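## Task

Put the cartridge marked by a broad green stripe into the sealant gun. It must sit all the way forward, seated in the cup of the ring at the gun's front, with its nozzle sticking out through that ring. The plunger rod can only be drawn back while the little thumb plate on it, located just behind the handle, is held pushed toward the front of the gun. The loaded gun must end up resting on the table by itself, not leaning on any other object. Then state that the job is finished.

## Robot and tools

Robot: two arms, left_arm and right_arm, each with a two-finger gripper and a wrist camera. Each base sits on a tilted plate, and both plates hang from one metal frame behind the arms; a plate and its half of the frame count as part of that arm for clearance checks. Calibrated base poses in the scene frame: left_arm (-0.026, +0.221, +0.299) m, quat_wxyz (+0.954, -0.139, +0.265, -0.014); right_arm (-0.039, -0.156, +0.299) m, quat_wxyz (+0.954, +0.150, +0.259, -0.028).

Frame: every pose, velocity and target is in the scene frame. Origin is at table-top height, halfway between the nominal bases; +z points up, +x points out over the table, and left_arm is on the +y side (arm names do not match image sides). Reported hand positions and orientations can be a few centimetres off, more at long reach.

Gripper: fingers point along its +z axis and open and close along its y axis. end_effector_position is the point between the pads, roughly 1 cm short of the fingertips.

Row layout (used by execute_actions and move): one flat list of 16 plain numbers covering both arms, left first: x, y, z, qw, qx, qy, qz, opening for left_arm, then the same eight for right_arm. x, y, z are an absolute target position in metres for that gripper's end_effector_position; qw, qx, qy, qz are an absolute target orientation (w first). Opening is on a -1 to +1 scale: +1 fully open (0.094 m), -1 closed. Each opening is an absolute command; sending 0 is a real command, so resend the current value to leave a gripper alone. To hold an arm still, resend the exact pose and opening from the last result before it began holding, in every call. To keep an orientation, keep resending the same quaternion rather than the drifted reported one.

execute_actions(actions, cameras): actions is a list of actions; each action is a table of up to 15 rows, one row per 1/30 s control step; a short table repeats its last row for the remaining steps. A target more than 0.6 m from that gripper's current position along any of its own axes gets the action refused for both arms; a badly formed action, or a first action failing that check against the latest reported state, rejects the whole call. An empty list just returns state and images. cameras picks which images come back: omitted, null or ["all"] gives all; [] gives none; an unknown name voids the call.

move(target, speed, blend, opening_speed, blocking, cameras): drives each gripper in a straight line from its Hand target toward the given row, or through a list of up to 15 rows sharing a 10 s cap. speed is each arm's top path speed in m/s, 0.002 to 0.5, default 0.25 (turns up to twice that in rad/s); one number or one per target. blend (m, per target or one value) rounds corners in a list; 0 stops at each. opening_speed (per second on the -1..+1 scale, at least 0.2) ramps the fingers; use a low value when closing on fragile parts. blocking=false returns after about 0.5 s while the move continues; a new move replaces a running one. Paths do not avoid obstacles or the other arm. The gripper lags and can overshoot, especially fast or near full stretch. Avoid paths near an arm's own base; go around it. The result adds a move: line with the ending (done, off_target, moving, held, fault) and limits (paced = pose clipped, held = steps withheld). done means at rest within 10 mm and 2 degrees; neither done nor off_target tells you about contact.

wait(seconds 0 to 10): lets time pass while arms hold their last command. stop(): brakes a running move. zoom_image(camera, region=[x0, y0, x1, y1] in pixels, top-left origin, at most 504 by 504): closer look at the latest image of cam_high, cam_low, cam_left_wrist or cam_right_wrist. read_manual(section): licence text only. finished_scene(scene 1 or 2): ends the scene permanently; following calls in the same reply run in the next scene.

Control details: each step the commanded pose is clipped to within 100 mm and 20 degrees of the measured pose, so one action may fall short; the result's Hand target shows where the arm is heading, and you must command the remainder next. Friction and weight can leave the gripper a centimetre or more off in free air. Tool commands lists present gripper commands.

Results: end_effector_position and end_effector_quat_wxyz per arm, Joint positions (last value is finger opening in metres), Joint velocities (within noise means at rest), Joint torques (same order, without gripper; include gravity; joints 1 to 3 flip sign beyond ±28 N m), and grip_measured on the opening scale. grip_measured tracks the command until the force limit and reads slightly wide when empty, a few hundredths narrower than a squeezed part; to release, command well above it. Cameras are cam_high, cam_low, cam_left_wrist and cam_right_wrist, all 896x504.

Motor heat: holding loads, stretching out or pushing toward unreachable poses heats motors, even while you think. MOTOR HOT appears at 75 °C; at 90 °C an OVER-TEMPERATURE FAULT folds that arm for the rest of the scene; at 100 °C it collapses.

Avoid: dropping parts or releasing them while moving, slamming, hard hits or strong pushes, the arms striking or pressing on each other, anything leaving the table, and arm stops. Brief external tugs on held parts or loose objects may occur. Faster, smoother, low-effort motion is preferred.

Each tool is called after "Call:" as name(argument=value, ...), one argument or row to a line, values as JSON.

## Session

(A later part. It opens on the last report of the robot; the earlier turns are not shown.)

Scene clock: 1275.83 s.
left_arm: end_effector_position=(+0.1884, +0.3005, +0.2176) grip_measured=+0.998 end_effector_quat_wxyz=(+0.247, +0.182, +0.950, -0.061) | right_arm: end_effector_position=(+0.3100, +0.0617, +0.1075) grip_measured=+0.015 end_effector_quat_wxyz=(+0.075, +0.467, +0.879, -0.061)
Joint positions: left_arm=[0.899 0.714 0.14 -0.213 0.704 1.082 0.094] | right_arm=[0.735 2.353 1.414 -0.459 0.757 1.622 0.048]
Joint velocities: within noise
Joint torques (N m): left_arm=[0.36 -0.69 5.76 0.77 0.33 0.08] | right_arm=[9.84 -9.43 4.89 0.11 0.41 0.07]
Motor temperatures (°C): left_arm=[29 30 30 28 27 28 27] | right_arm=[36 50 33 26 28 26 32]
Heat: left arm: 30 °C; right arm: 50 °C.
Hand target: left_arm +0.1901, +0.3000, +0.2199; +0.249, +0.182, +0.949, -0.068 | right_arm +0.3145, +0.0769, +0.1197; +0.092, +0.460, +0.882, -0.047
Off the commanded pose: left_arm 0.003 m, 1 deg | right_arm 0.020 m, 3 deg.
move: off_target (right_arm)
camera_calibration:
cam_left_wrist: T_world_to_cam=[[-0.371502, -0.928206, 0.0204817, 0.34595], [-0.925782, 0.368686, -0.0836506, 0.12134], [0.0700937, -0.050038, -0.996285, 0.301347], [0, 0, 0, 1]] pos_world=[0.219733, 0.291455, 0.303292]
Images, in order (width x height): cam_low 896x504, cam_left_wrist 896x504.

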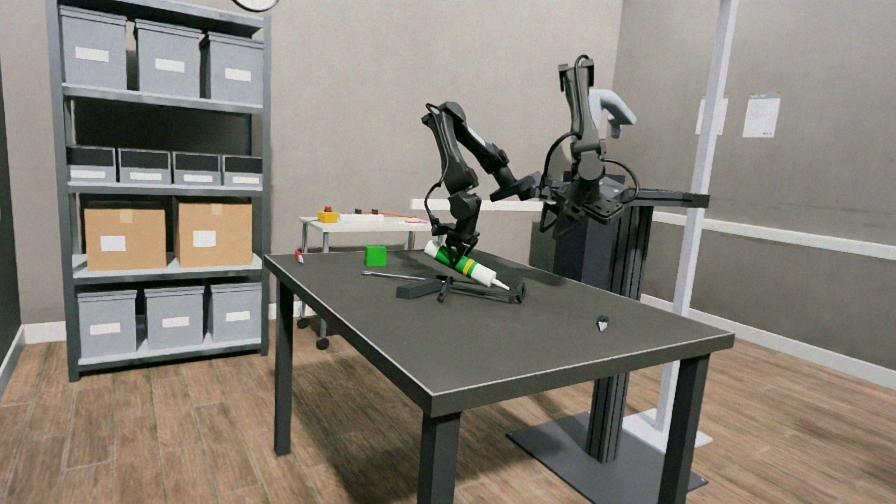

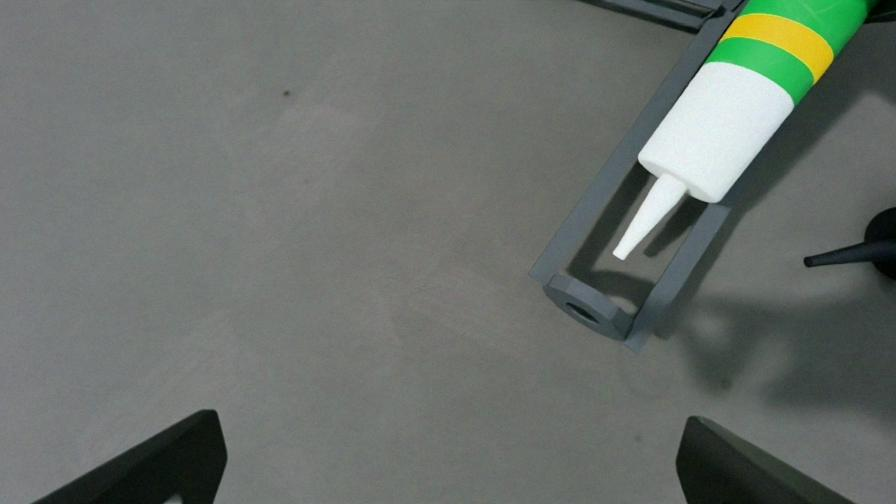

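Call:
move(
  target=[
    [0.19, 0.30, 0.22, 0.2447, 0.1794, 0.9330,-0.0670, 1, 0.345, 0.030, 0.185, 0.0927, 0.4592, 0.8821, -0.0482, -0.3],
    [0.19, 0.30, 0.22, 0.2447, 0.1794, 0.9330,-0.0670, 1, 0.3131, 0.0796, 0.1275, 0.0927, 0.4592, 0.8821, -0.0482, -0.3],
  ],
  speed=0.08,
  cameras=["cam_left_wrist","cam_low"],
)

Call:
zoom_image(
  camera="cam_low",
  region=[460, 260, 540, 320],
)

Call:
zoom_image(
  camera="cam_left_wrist",
  region=[530, 180, 710, 360],
)

Scene clock: 1300.60 s.
left_arm: end_effector_position=(+0.1884, +0.3005, +0.2176) grip_measured=+0.998 end_effector_quat_wxyz=(+0.247, +0.182, +0.950, -0.061) | right_arm: end_effector_position=(+0.3076, +0.0652, +0.1152) grip_measured=+0.015 end_effector_quat_wxyz=(+0.074, +0.467, +0.879, -0.060)
Joint positions: left_arm=[0.899 0.714 0.14 -0.213 0.704 1.082 0.094] | right_arm=[0.753 2.343 1.417 -0.49 0.757 1.645 0.048]
Joint velocities: within noise
Joint torques (N m): left_arm=[0.32 -0.62 5.76 0.75 0.36 0.07] | right_arm=[9.77 -9.55 5.08 0.08 0.42 0.08]
Motor temperatures (°C): left_arm=[29 29 30 28 27 28 27] | right_arm=[36 44 33 26 28 26 32]
Heat: left arm: 30 °C; right arm: 44 °C.
Hand target: left_arm +0.1901, +0.3000, +0.2199; +0.249, +0.182, +0.949, -0.068 | right_arm +0.3127, +0.0794, +0.1277; +0.092, +0.459, +0.882, -0.047
Off the commanded pose: left_arm 0.003 m, 1 deg | right_arm 0.020 m, 3 deg.
move: off_target (right_arm)
camera_calibration:
cam_left_wrist: T_world_to_cam=[[-0.371812, -0.928086, 0.0202943, 0.346013], [-0.925653, 0.369008, -0.0836604, 0.121221], [0.0701553, -0.0498914, -0.996288, 0.301292], [0, 0, 0, 1]] pos_world=[0.219724, 0.29143, 0.303293]
Images, in order (width x height): cam_low 896x504, cam_left_wrist 896x504.

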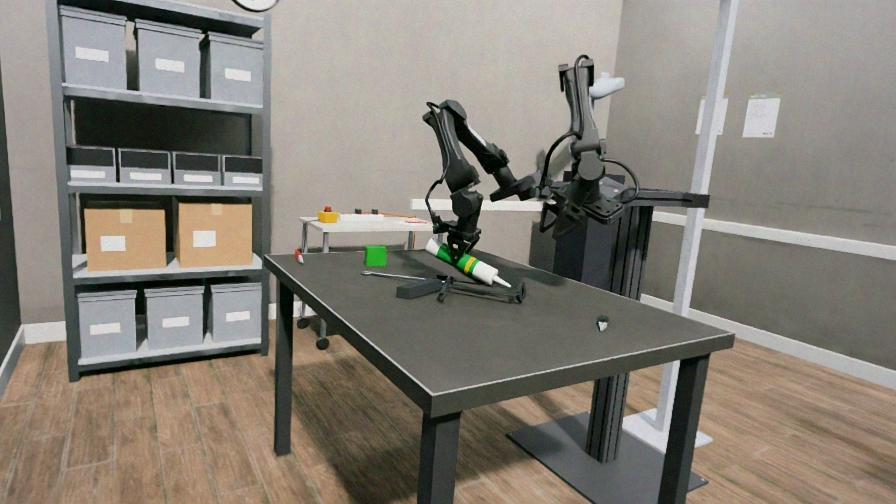

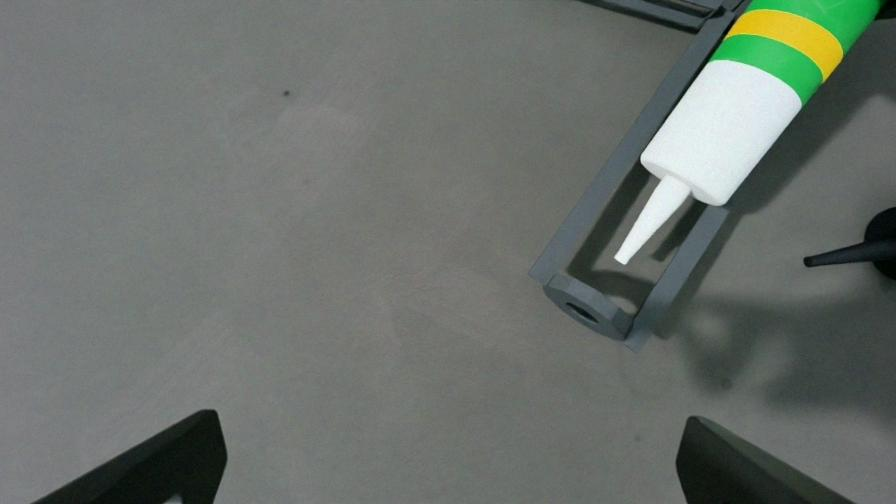

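Scaled by 6.300.

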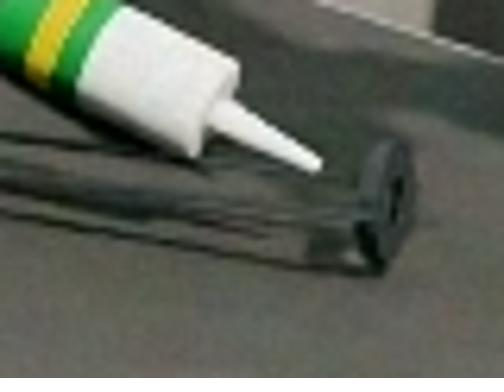

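Scaled by 2.800.

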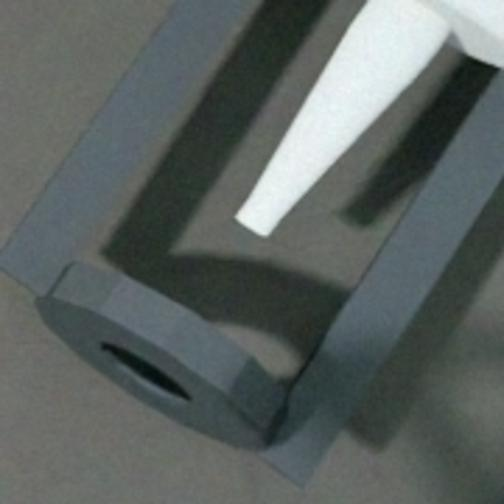

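Call:
zoom_image(
  camera="cam_low",
  region=[410, 220, 540, 320],
)

Call:
zoom_image(
  camera="cam_low",
  region=[480, 260, 540, 300],
)

Scaled by 3.877.

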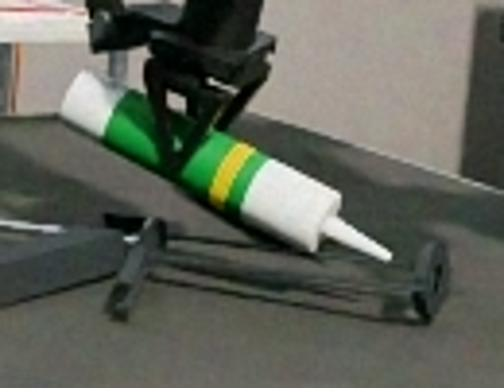

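Scaled by 8.400.

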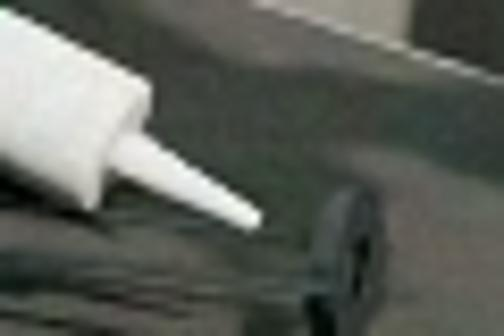

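Call:
move(
  target=[
    [0.19, 0.30, 0.22, 0.2447, 0.1794, 0.9330,-0.0670, 1, 0.2970, 0.0999, 0.122, 0.0927, 0.4592, 0.8821, -0.0482, -0.3],
  ],
  speed=0.04,
  cameras=["cam_left_wrist","cam_low"],
)

Call:
zoom_image(
  camera="cam_low",
  region=[480, 260, 540, 300],
)

Call:
zoom_image(
  camera="cam_left_wrist",
  region=[530, 180, 710, 360],
)

Scene clock: 1364.17 s.
left_arm: end_effector_position=(+0.1884, +0.3005, +0.2176) grip_measured=+0.998 end_effector_quat_wxyz=(+0.247, +0.182, +0.950, -0.061) | right_arm: end_effector_position=(+0.2950, +0.0872, +0.1097) grip_measured=+0.015 end_effector_quat_wxyz=(+0.074, +0.472, +0.877, -0.054)
Joint positions: left_arm=[0.899 0.714 0.14 -0.213 0.704 1.082 0.094] | right_arm=[0.796 2.404 1.452 -0.488 0.759 1.705 0.048]
Joint velocities: within noise
Joint torques (N m): left_arm=[0.43 -0.72 5.7 0.78 0.38 0.09] | right_arm=[10.15 -9.25 5.14 -0.07 0.48 0.09]
Motor temperatures (°C): left_arm=[29 29 31 28 27 28 27] | right_arm=[37 43 33 26 28 26 32]
Heat: left arm: 31 °C; right arm: 43 °C.
Hand target: left_arm +0.1901, +0.3000, +0.2199; +0.249, +0.182, +0.949, -0.068 | right_arm +0.2967, +0.0998, +0.1220; +0.093, +0.459, +0.882, -0.047
Off the commanded pose: left_arm 0.003 m, 1 deg | right_arm 0.018 m, 3 deg.
move: off_target (right_arm)
camera_calibration:
cam_left_wrist: T_world_to_cam=[[-0.371812, -0.928086, 0.0202943, 0.346013], [-0.925653, 0.369008, -0.0836604, 0.121221], [0.0701553, -0.0498914, -0.996288, 0.301292], [0, 0, 0, 1]] pos_world=[0.219724, 0.29143, 0.303293]
Images, in order (width x height): cam_low 896x504, cam_left_wrist 896x504.

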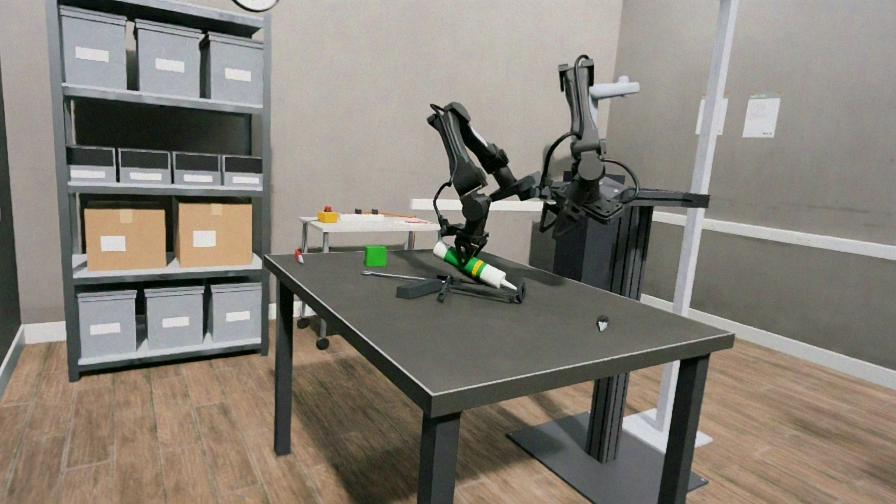

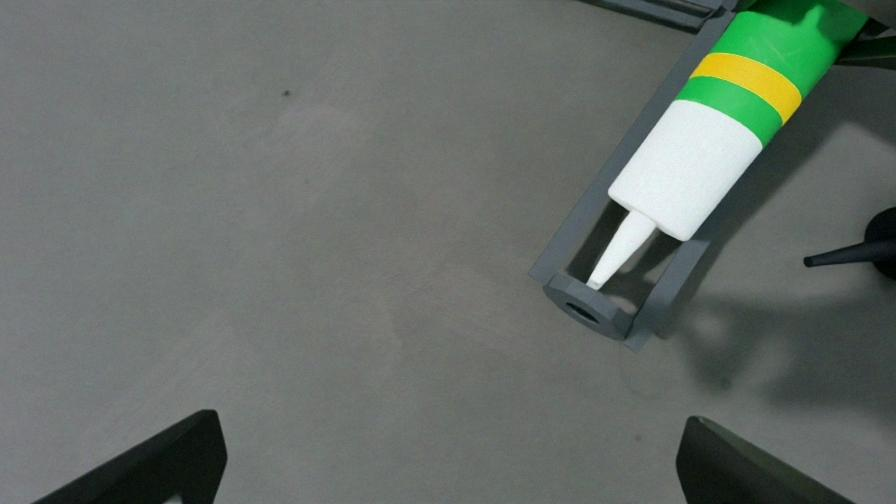

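Scaled by 8.400.

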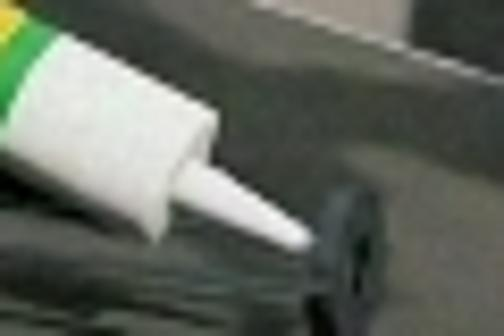

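Scaled by 2.800.

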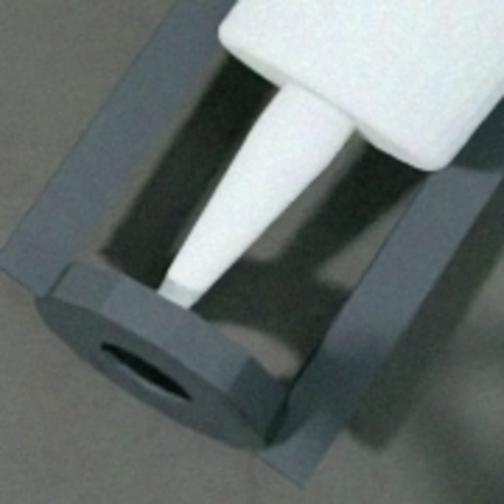

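Call:
move(
  target=[
    [0.19, 0.30, 0.22, 0.2447, 0.1794, 0.9330,-0.0670, 1, 0.2885, 0.1020, 0.1180, 0.0927, 0.4592, 0.8821, -0.0482, -0.3],
  ],
  speed=0.03,
  cameras=["cam_left_wrist","cam_low"],
)

Call:
zoom_image(
  camera="cam_low",
  region=[480, 260, 540, 300],
)

Call:
zoom_image(
  camera="cam_left_wrist",
  region=[530, 180, 710, 360],
)

Scene clock: 1380.37 s.
left_arm: end_effector_position=(+0.1883, +0.3004, +0.2176) grip_measured=+0.998 end_effector_quat_wxyz=(+0.247, +0.182, +0.950, -0.061) | right_arm: end_effector_position=(+0.2907, +0.0899, +0.1076) grip_measured=+0.015 end_effector_quat_wxyz=(+0.074, +0.473, +0.876, -0.055)
Joint positions: left_arm=[0.899 0.714 0.14 -0.214 0.704 1.082 0.094] | right_arm=[0.803 2.416 1.452 -0.485 0.761 1.719 0.048]
Joint velocities: within noise
Joint torques (N m): left_arm=[0.31 -0.69 5.75 0.79 0.36 0.09] | right_arm=[10.29 -9.31 3.45 0.09 0.46 0.05]
Motor temperatures (°C): left_arm=[29 29 31 28 27 28 27] | right_arm=[38 42 33 26 28 26 32]
Heat: left arm: 31 °C; right arm: 42 °C.
Hand target: left_arm +0.1901, +0.3000, +0.2199; +0.249, +0.182, +0.949, -0.068 | right_arm +0.2884, +0.1018, +0.1179; +0.092, +0.459, +0.882, -0.047
Off the commanded pose: left_arm 0.003 m, 1 deg | right_arm 0.016 m, 3 deg.
move: off_target (right_arm)
camera_calibration:
cam_left_wrist: T_world_to_cam=[[-0.371728, -0.928112, 0.0206386, 0.345861], [-0.925706, 0.368907, -0.08352, 0.121197], [0.0699023, -0.050152, -0.996292, 0.301404], [0, 0, 0, 1]] pos_world=[0.21969, 0.291403, 0.303271]
Images, in order (width x height): cam_low 896x504, cam_left_wrist 896x504.

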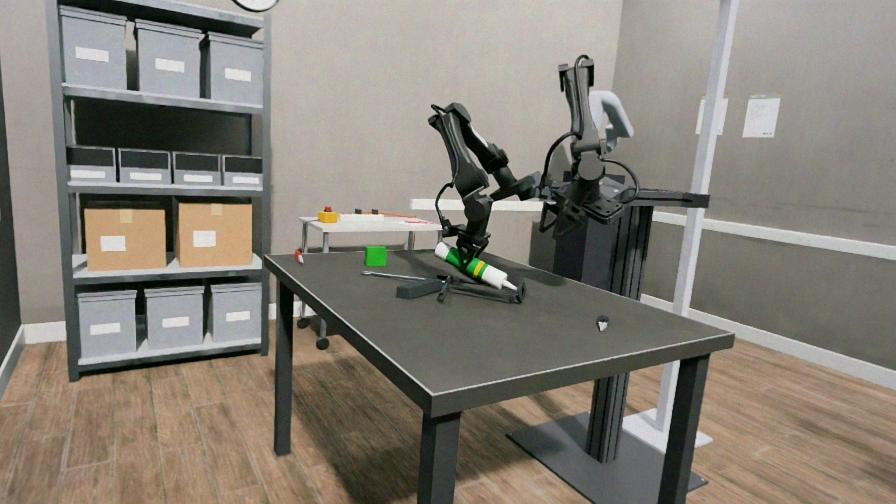

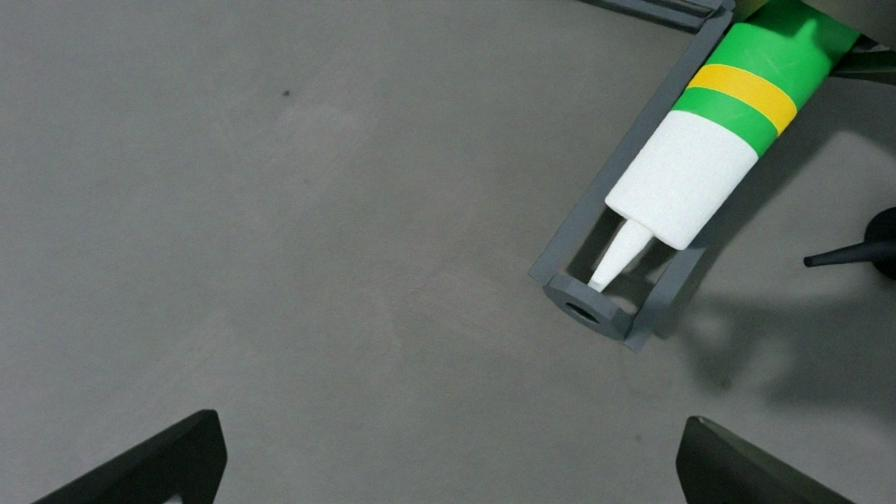

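Scaled by 8.400.

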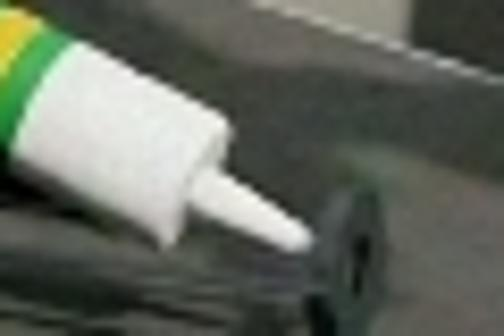

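Scaled by 2.800.

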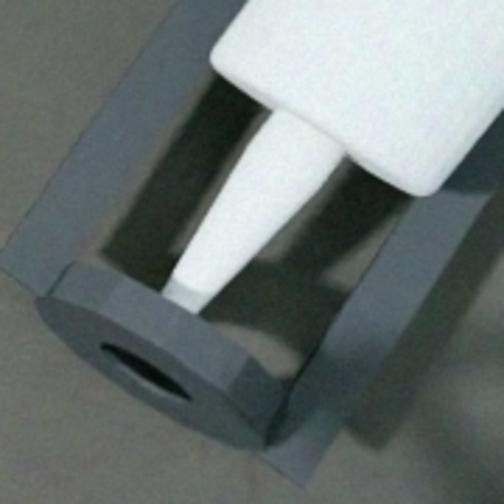

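Call:
move(
  target=[
    [0.19, 0.30, 0.22, 0.2447, 0.1794, 0.9330,-0.0670, 1, 0.2775, 0.1130, 0.1140, 0.0927, 0.4592, 0.8821, -0.0482, -0.3],
  ],
  speed=0.03,
  cameras=["cam_left_wrist","cam_low"],
)

Call:
zoom_image(
  camera="cam_low",
  region=[480, 260, 540, 300],
)

Call:
zoom_image(
  camera="cam_left_wrist",
  region=[530, 180, 710, 360],
)

Scene clock: 1390.77 s.
left_arm: end_effector_position=(+0.1883, +0.3004, +0.2176) grip_measured=+0.998 end_effector_quat_wxyz=(+0.247, +0.182, +0.950, -0.061) | right_arm: end_effector_position=(+0.2749, +0.0991, +0.1018) grip_measured=+0.015 end_effector_quat_wxyz=(+0.073, +0.470, +0.878, -0.058)
Joint positions: left_arm=[0.899 0.714 0.14 -0.214 0.704 1.082 0.094] | right_arm=[0.83 2.454 1.452 -0.48 0.764 1.755 0.048]
Joint velocities: within noise
Joint torques (N m): left_arm=[0.53 -0.76 5.9 0.72 0.36 0.1] | right_arm=[10.3 -9.24 5 -0.01 0.46 0.08]
Motor temperatures (°C): left_arm=[29 29 31 28 27 28 27] | right_arm=[38 42 33 26 28 26 32]
Heat: left arm: 31 °C; right arm: 42 °C.
Hand target: left_arm +0.1901, +0.3000, +0.2199; +0.249, +0.182, +0.949, -0.068 | right_arm +0.2772, +0.1129, +0.1141; +0.092, +0.459, +0.882, -0.047
Off the commanded pose: left_arm 0.003 m, 1 deg | right_arm 0.019 m, 3 deg.
move: off_target (right_arm)
camera_calibration:
cam_left_wrist: T_world_to_cam=[[-0.371728, -0.928112, 0.0206386, 0.345861], [-0.925706, 0.368907, -0.08352, 0.121197], [0.0699023, -0.050152, -0.996292, 0.301404], [0, 0, 0, 1]] pos_world=[0.21969, 0.291403, 0.303271]
Images, in order (width x height): cam_low 896x504, cam_left_wrist 896x504.

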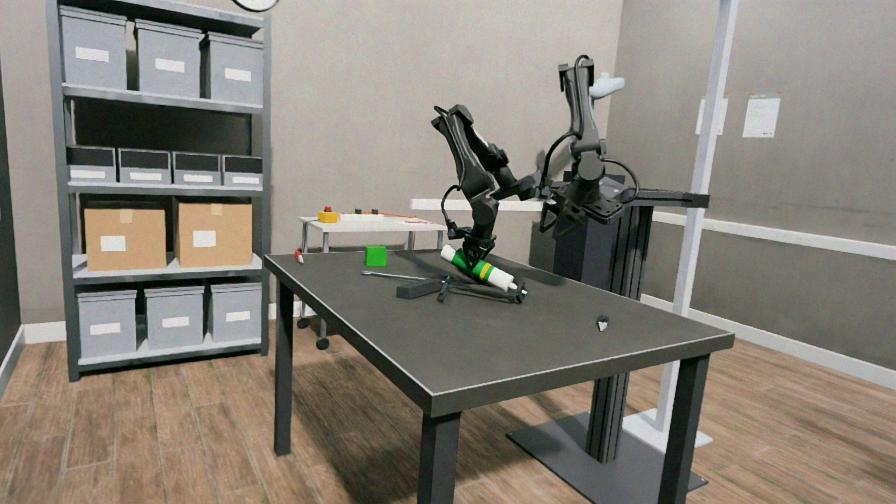

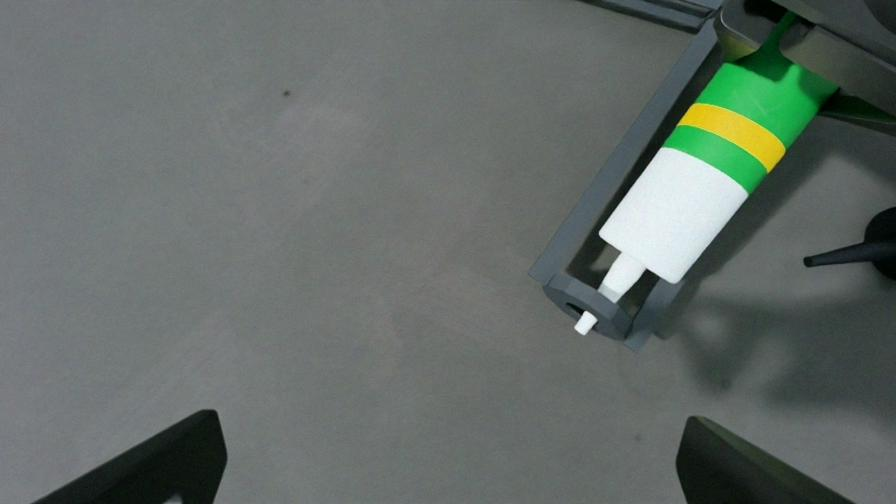

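Scaled by 8.400.

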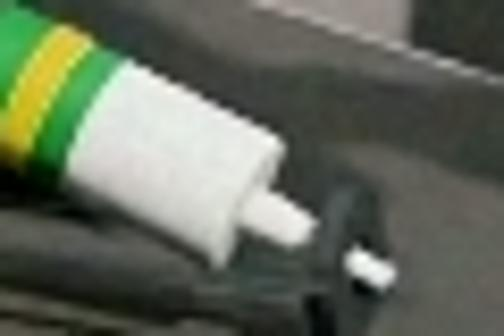

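Scaled by 2.800.

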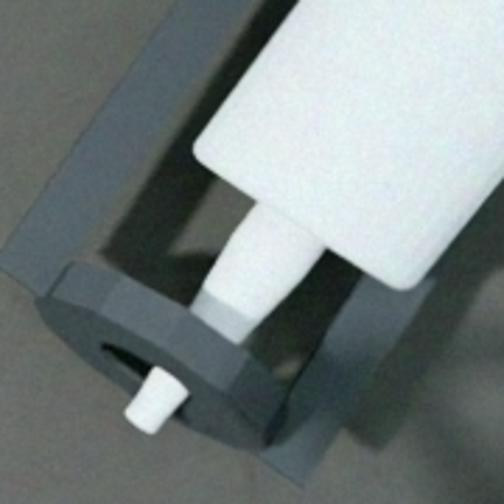

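Call:
move(
  target=[
    [0.19, 0.30, 0.22, 0.2447, 0.1794, 0.9330,-0.0670, 1, 0.2740, 0.1260, 0.1080, 0.0927, 0.4592, 0.8821, -0.0482, -0.3],
  ],
  speed=0.03,
  cameras=["cam_left_wrist","cam_low"],
)

Call:
zoom_image(
  camera="cam_low",
  region=[480, 260, 540, 300],
)

Call:
zoom_image(
  camera="cam_left_wrist",
  region=[530, 180, 710, 360],
)

Scene clock: 1415.47 s.
left_arm: end_effector_position=(+0.1883, +0.3004, +0.2176) grip_measured=+0.998 end_effector_quat_wxyz=(+0.247, +0.182, +0.950, -0.061) | right_arm: end_effector_position=(+0.2738, +0.1130, +0.0952) grip_measured=+0.015 end_effector_quat_wxyz=(+0.075, +0.474, +0.876, -0.054)
Joint positions: left_arm=[0.899 0.714 0.14 -0.214 0.704 1.082 0.094] | right_arm=[0.843 2.507 1.508 -0.487 0.765 1.774 0.048]
Joint velocities: within noise
Joint torques (N m): left_arm=[0.4 -0.64 5.81 0.75 0.32 0.1] | right_arm=[10.59 -9.36 5.04 -0.13 0.47 0.09]
Motor temperatures (°C): left_arm=[29 29 31 27 27 28 27] | right_arm=[38 42 33 26 28 26 32]
Heat: left arm: 31 °C; right arm: 42 °C.
Hand target: left_arm +0.1901, +0.3000, +0.2199; +0.249, +0.182, +0.949, -0.068 | right_arm +0.2738, +0.1258, +0.1079; +0.093, +0.459, +0.882, -0.047
Off the commanded pose: left_arm 0.003 m, 1 deg | right_arm 0.018 m, 3 deg.
move: off_target (right_arm)
camera_calibration:
cam_left_wrist: T_world_to_cam=[[-0.371728, -0.928112, 0.0206386, 0.345861], [-0.925706, 0.368907, -0.08352, 0.121197], [0.0699023, -0.050152, -0.996292, 0.301404], [0, 0, 0, 1]] pos_world=[0.21969, 0.291403, 0.303271]
Images, in order (width x height): cam_low 896x504, cam_left_wrist 896x504.

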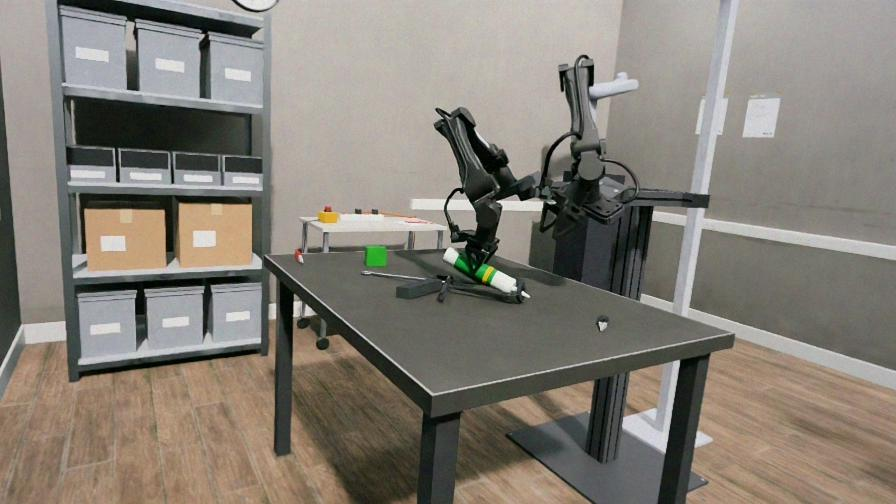

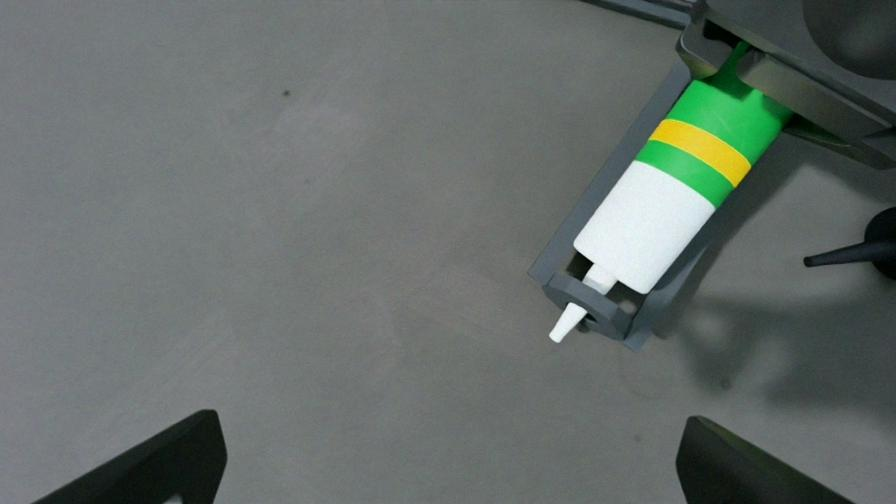

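Scaled by 8.400.

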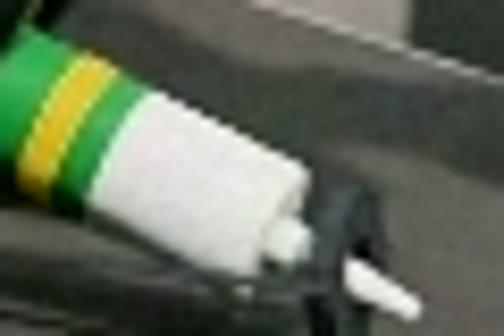

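Scaled by 2.800.

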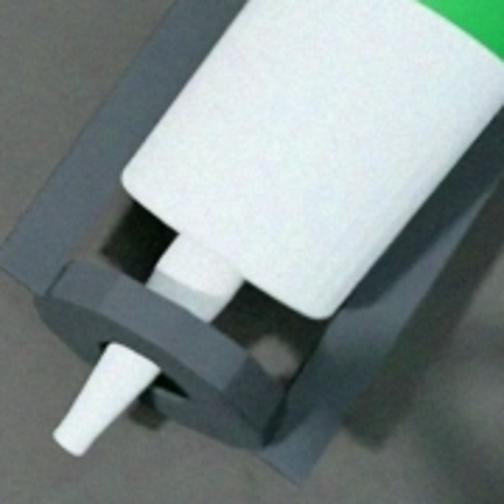

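Call:
move(
  target=[
    [0.19, 0.30, 0.22, 0.2447, 0.1794, 0.9330,-0.0670, 1, 0.2655, 0.1310, 0.1135, 0.0927, 0.4592, 0.8821, -0.0482, -0.3],
  ],
  speed=0.03,
  cameras=["cam_left_wrist","cam_low"],
)

Call:
zoom_image(
  camera="cam_low",
  region=[480, 260, 540, 300],
)

Call:
zoom_image(
  camera="cam_left_wrist",
  region=[530, 180, 710, 360],
)

Scene clock: 1438.53 s.
left_arm: end_effector_position=(+0.1883, +0.3004, +0.2176) grip_measured=+0.998 end_effector_quat_wxyz=(+0.247, +0.182, +0.950, -0.061) | right_arm: end_effector_position=(+0.2675, +0.1181, +0.1014) grip_measured=+0.015 end_effector_quat_wxyz=(+0.077, +0.475, +0.875, -0.054)
Joint positions: left_arm=[0.899 0.714 0.14 -0.214 0.704 1.082 0.094] | right_arm=[0.869 2.507 1.508 -0.509 0.77 1.812 0.048]
Joint velocities: within noise
Joint torques (N m): left_arm=[0.44 -0.68 5.67 0.74 0.37 0.07] | right_arm=[10.73 -9.22 5.03 -0.09 0.43 0.07]
Motor temperatures (°C): left_arm=[29 29 31 27 27 28 27] | right_arm=[39 43 33 26 28 26 32]
Heat: left arm: 31 °C; right arm: 43 °C.
Hand target: left_arm +0.1901, +0.3000, +0.2199; +0.249, +0.182, +0.949, -0.068 | right_arm +0.2654, +0.1309, +0.1134; +0.093, +0.459, +0.882, -0.047
Off the commanded pose: left_arm 0.003 m, 1 deg | right_arm 0.018 m, 3 deg.
move: off_target (right_arm)
camera_calibration:
cam_left_wrist: T_world_to_cam=[[-0.371728, -0.928112, 0.0206386, 0.345861], [-0.925706, 0.368907, -0.08352, 0.121197], [0.0699023, -0.050152, -0.996292, 0.301404], [0, 0, 0, 1]] pos_world=[0.21969, 0.291403, 0.303271]
Images, in order (width x height): cam_low 896x504, cam_left_wrist 896x504.

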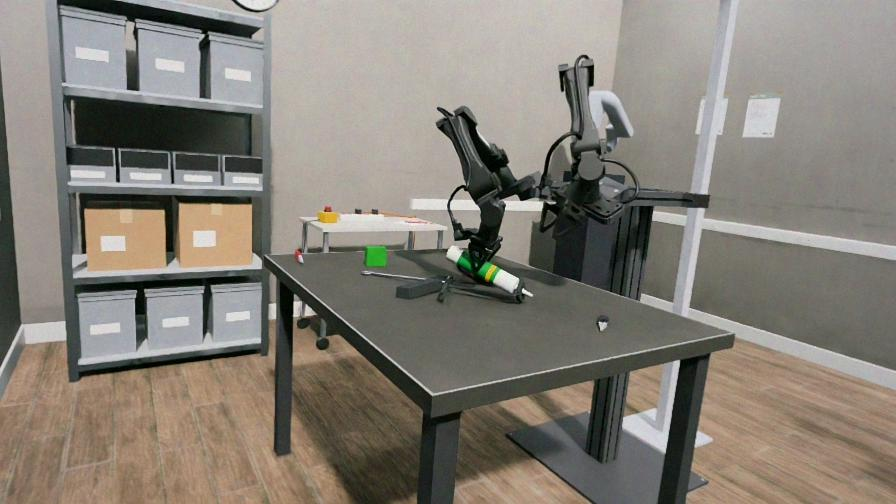

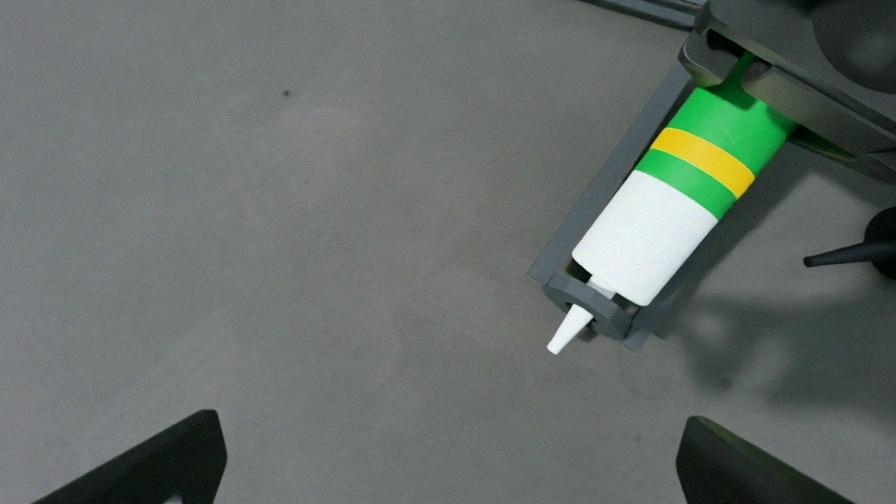

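Scaled by 8.400.

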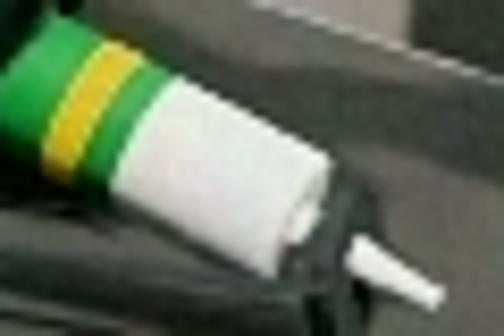

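Scaled by 2.800.

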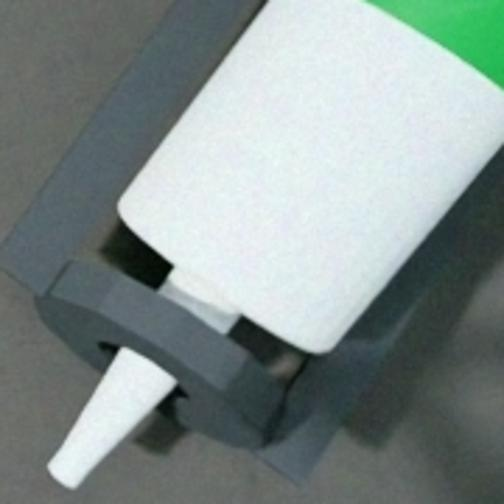

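Call:
move(
  target=[
    [0.19, 0.30, 0.22, 0.2447, 0.1794, 0.9330,-0.0670, 1, 0.2665, 0.1325, 0.0990, 0.0600, 0.4452, 0.8928, -0.0299, -0.3],
  ],
  speed=0.03,
  cameras=["cam_left_wrist","cam_low"],
)

Call:
zoom_image(
  camera="cam_low",
  region=[430, 240, 550, 310],
)

Call:
zoom_image(
  camera="cam_left_wrist",
  region=[530, 180, 710, 360],
)

Scene clock: 1485.87 s.
left_arm: end_effector_position=(+0.1883, +0.3004, +0.2176) grip_measured=+0.998 end_effector_quat_wxyz=(+0.247, +0.182, +0.950, -0.061) | right_arm: end_effector_position=(+0.2730, +0.1258, +0.0971) grip_measured=+0.015 end_effector_quat_wxyz=(+0.064, +0.453, +0.888, -0.036)
Joint positions: left_arm=[0.899 0.714 0.14 -0.214 0.704 1.082 0.094] | right_arm=[0.856 2.507 1.508 -0.455 0.736 1.716 0.048]
Joint velocities: within noise
Joint torques (N m): left_arm=[0.34 -0.73 5.82 0.75 0.35 0.07] | right_arm=[8.27 -9.57 2.35 0.23 -0.03 -0.02]
Motor temperatures (°C): left_arm=[29 29 31 27 27 28 27] | right_arm=[39 43 33 26 28 26 32]
Heat: left arm: 31 °C; right arm: 43 °C.
Hand target: left_arm +0.1901, +0.3000, +0.2199; +0.249, +0.182, +0.949, -0.068 | right_arm +0.2665, +0.1324, +0.0990; +0.060, +0.445, +0.893, -0.030
Off the commanded pose: left_arm 0.003 m, 1 deg | right_arm 0.010 m, 1 deg.
move: done
camera_calibration:
cam_left_wrist: T_world_to_cam=[[-0.371728, -0.928112, 0.0206386, 0.345861], [-0.925706, 0.368907, -0.08352, 0.121197], [0.0699023, -0.050152, -0.996292, 0.301404], [0, 0, 0, 1]] pos_world=[0.21969, 0.291403, 0.303271]
Images, in order (width x height): cam_low 896x504, cam_left_wrist 896x504.

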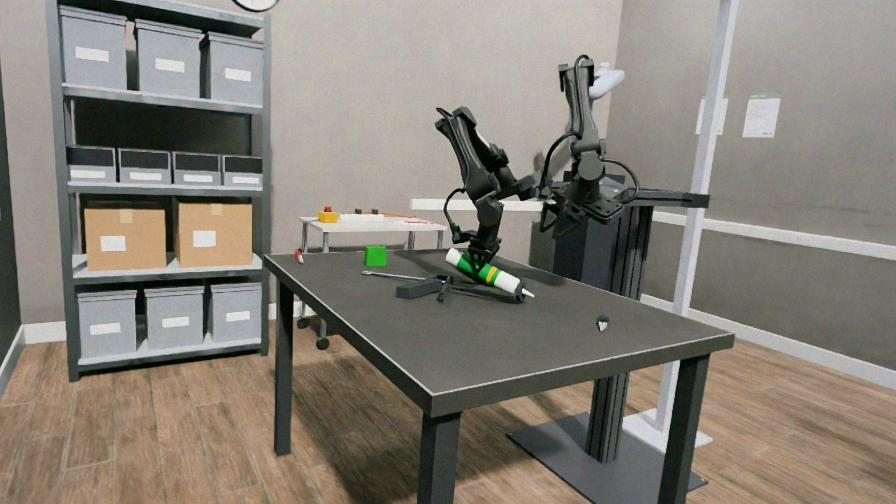

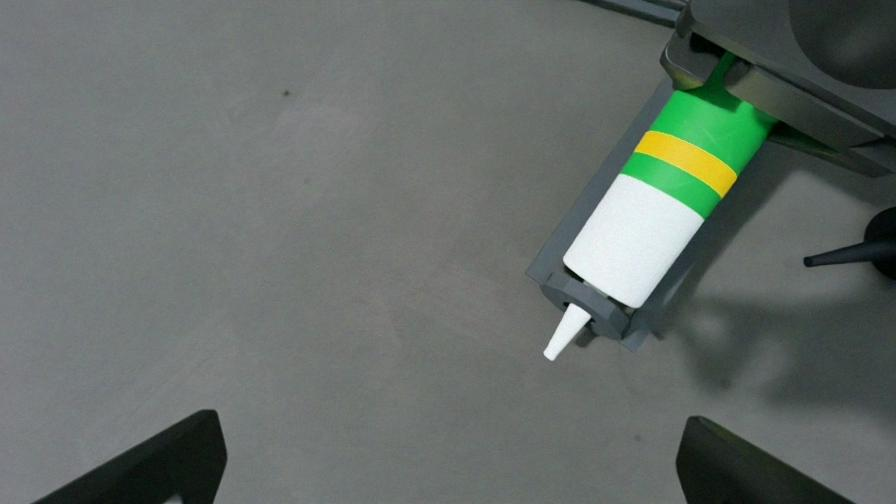

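Scaled by 4.200.

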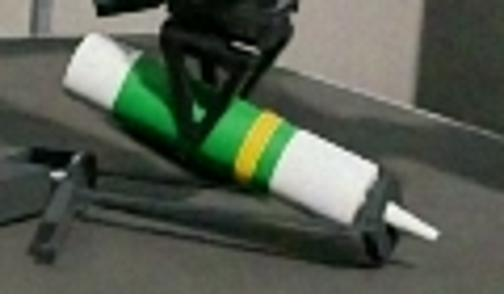

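Scaled by 2.800.

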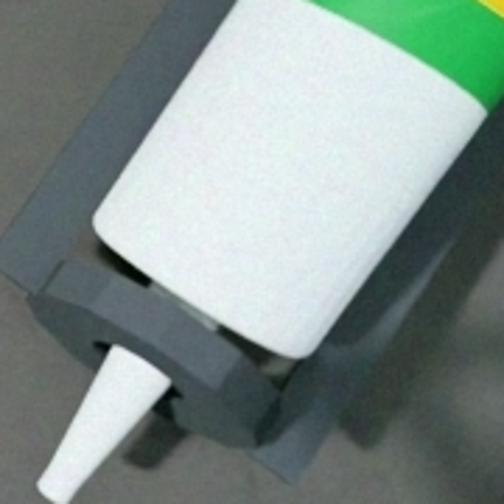

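Call:
zoom_image(
  camera="cam_low",
  region=[490, 265, 540, 305],
)

Scaled by 10.080.

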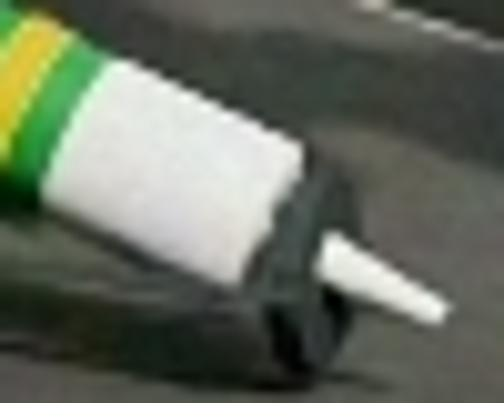

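Call:
move(
  target=[
    [0.19, 0.30, 0.22, 0.2447, 0.1794, 0.9330,-0.0670, 1, 0.2655, 0.1310, 0.0910, 0.0600, 0.4452, 0.8928, -0.0299, -0.3],
  ],
  speed=0.03,
  cameras=["cam_left_wrist","cam_low"],
)

Call:
zoom_image(
  camera="cam_low",
  region=[490, 265, 540, 305],
)

Call:
zoom_image(
  camera="cam_left_wrist",
  region=[530, 180, 710, 360],
)

Scene clock: 1507.27 s.
left_arm: end_effector_position=(+0.1883, +0.3004, +0.2176) grip_measured=+0.998 end_effector_quat_wxyz=(+0.247, +0.182, +0.950, -0.061) | right_arm: end_effector_position=(+0.2717, +0.1270, +0.0906) grip_measured=+0.015 end_effector_quat_wxyz=(+0.061, +0.455, +0.888, -0.031)
Joint positions: left_arm=[0.899 0.714 0.14 -0.214 0.704 1.082 0.094] | right_arm=[0.848 2.517 1.5 -0.421 0.725 1.702 0.048]
Joint velocities: within noise
Joint torques (N m): left_arm=[0.35 -0.69 5.64 0.74 0.34 0.09] | right_arm=[8.05 -9.32 2.26 0.2 0.08 -0.07]
Motor temperatures (°C): left_arm=[29 29 31 27 27 28 27] | right_arm=[38 44 33 26 28 26 32]
Heat: left arm: 31 °C; right arm: 44 °C.
Hand target: left_arm +0.1901, +0.3000, +0.2199; +0.249, +0.182, +0.949, -0.068 | right_arm +0.2654, +0.1309, +0.0910; +0.060, +0.445, +0.893, -0.030
Off the commanded pose: left_arm 0.003 m, 1 deg | right_arm 0.007 m, 1 deg.
move: done
camera_calibration:
cam_left_wrist: T_world_to_cam=[[-0.371728, -0.928112, 0.0206386, 0.345861], [-0.925706, 0.368907, -0.08352, 0.121197], [0.0699023, -0.050152, -0.996292, 0.301404], [0, 0, 0, 1]] pos_world=[0.21969, 0.291403, 0.303271]
Images, in order (width x height): cam_low 896x504, cam_left_wrist 896x504.

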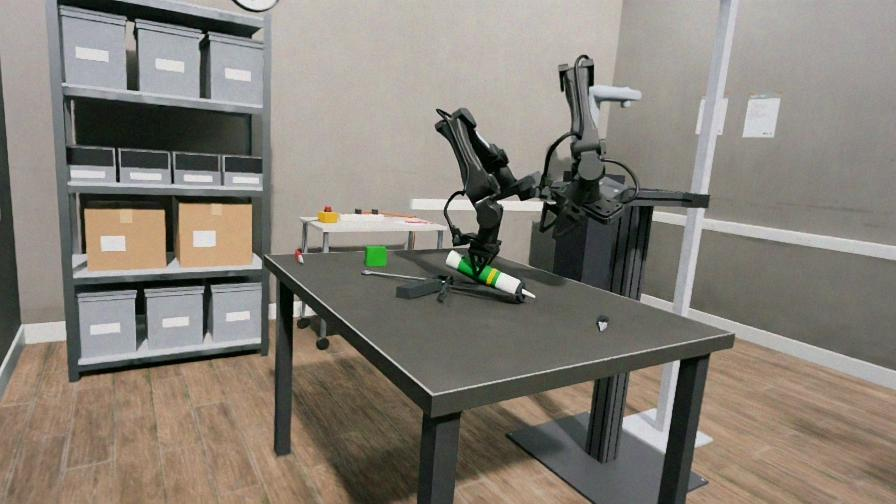

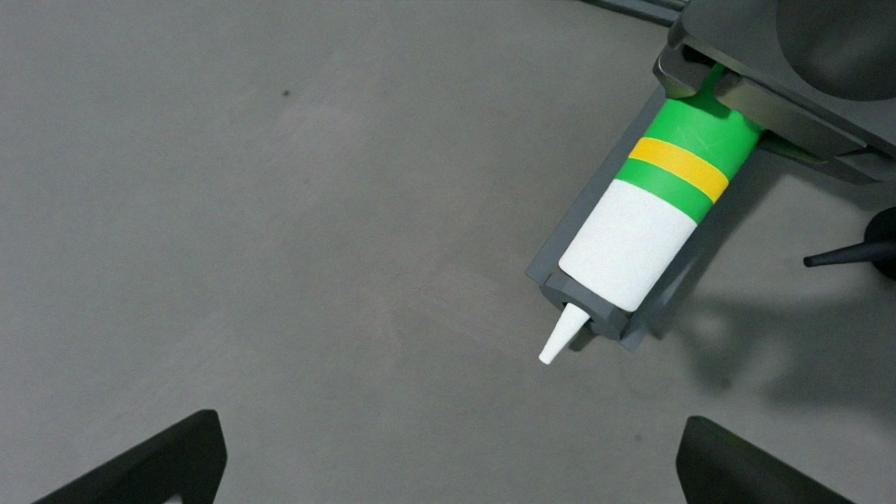

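Scaled by 10.080.

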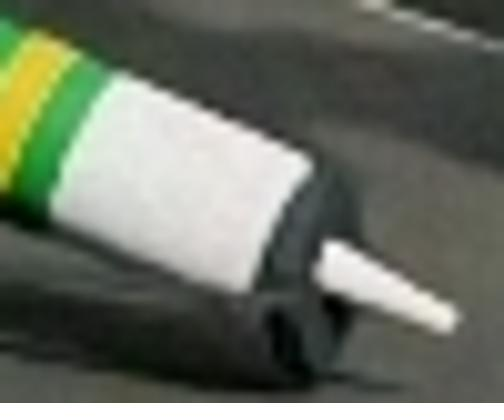

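Scaled by 2.800.

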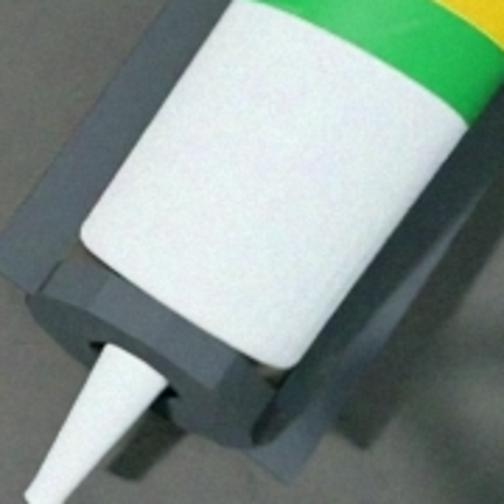

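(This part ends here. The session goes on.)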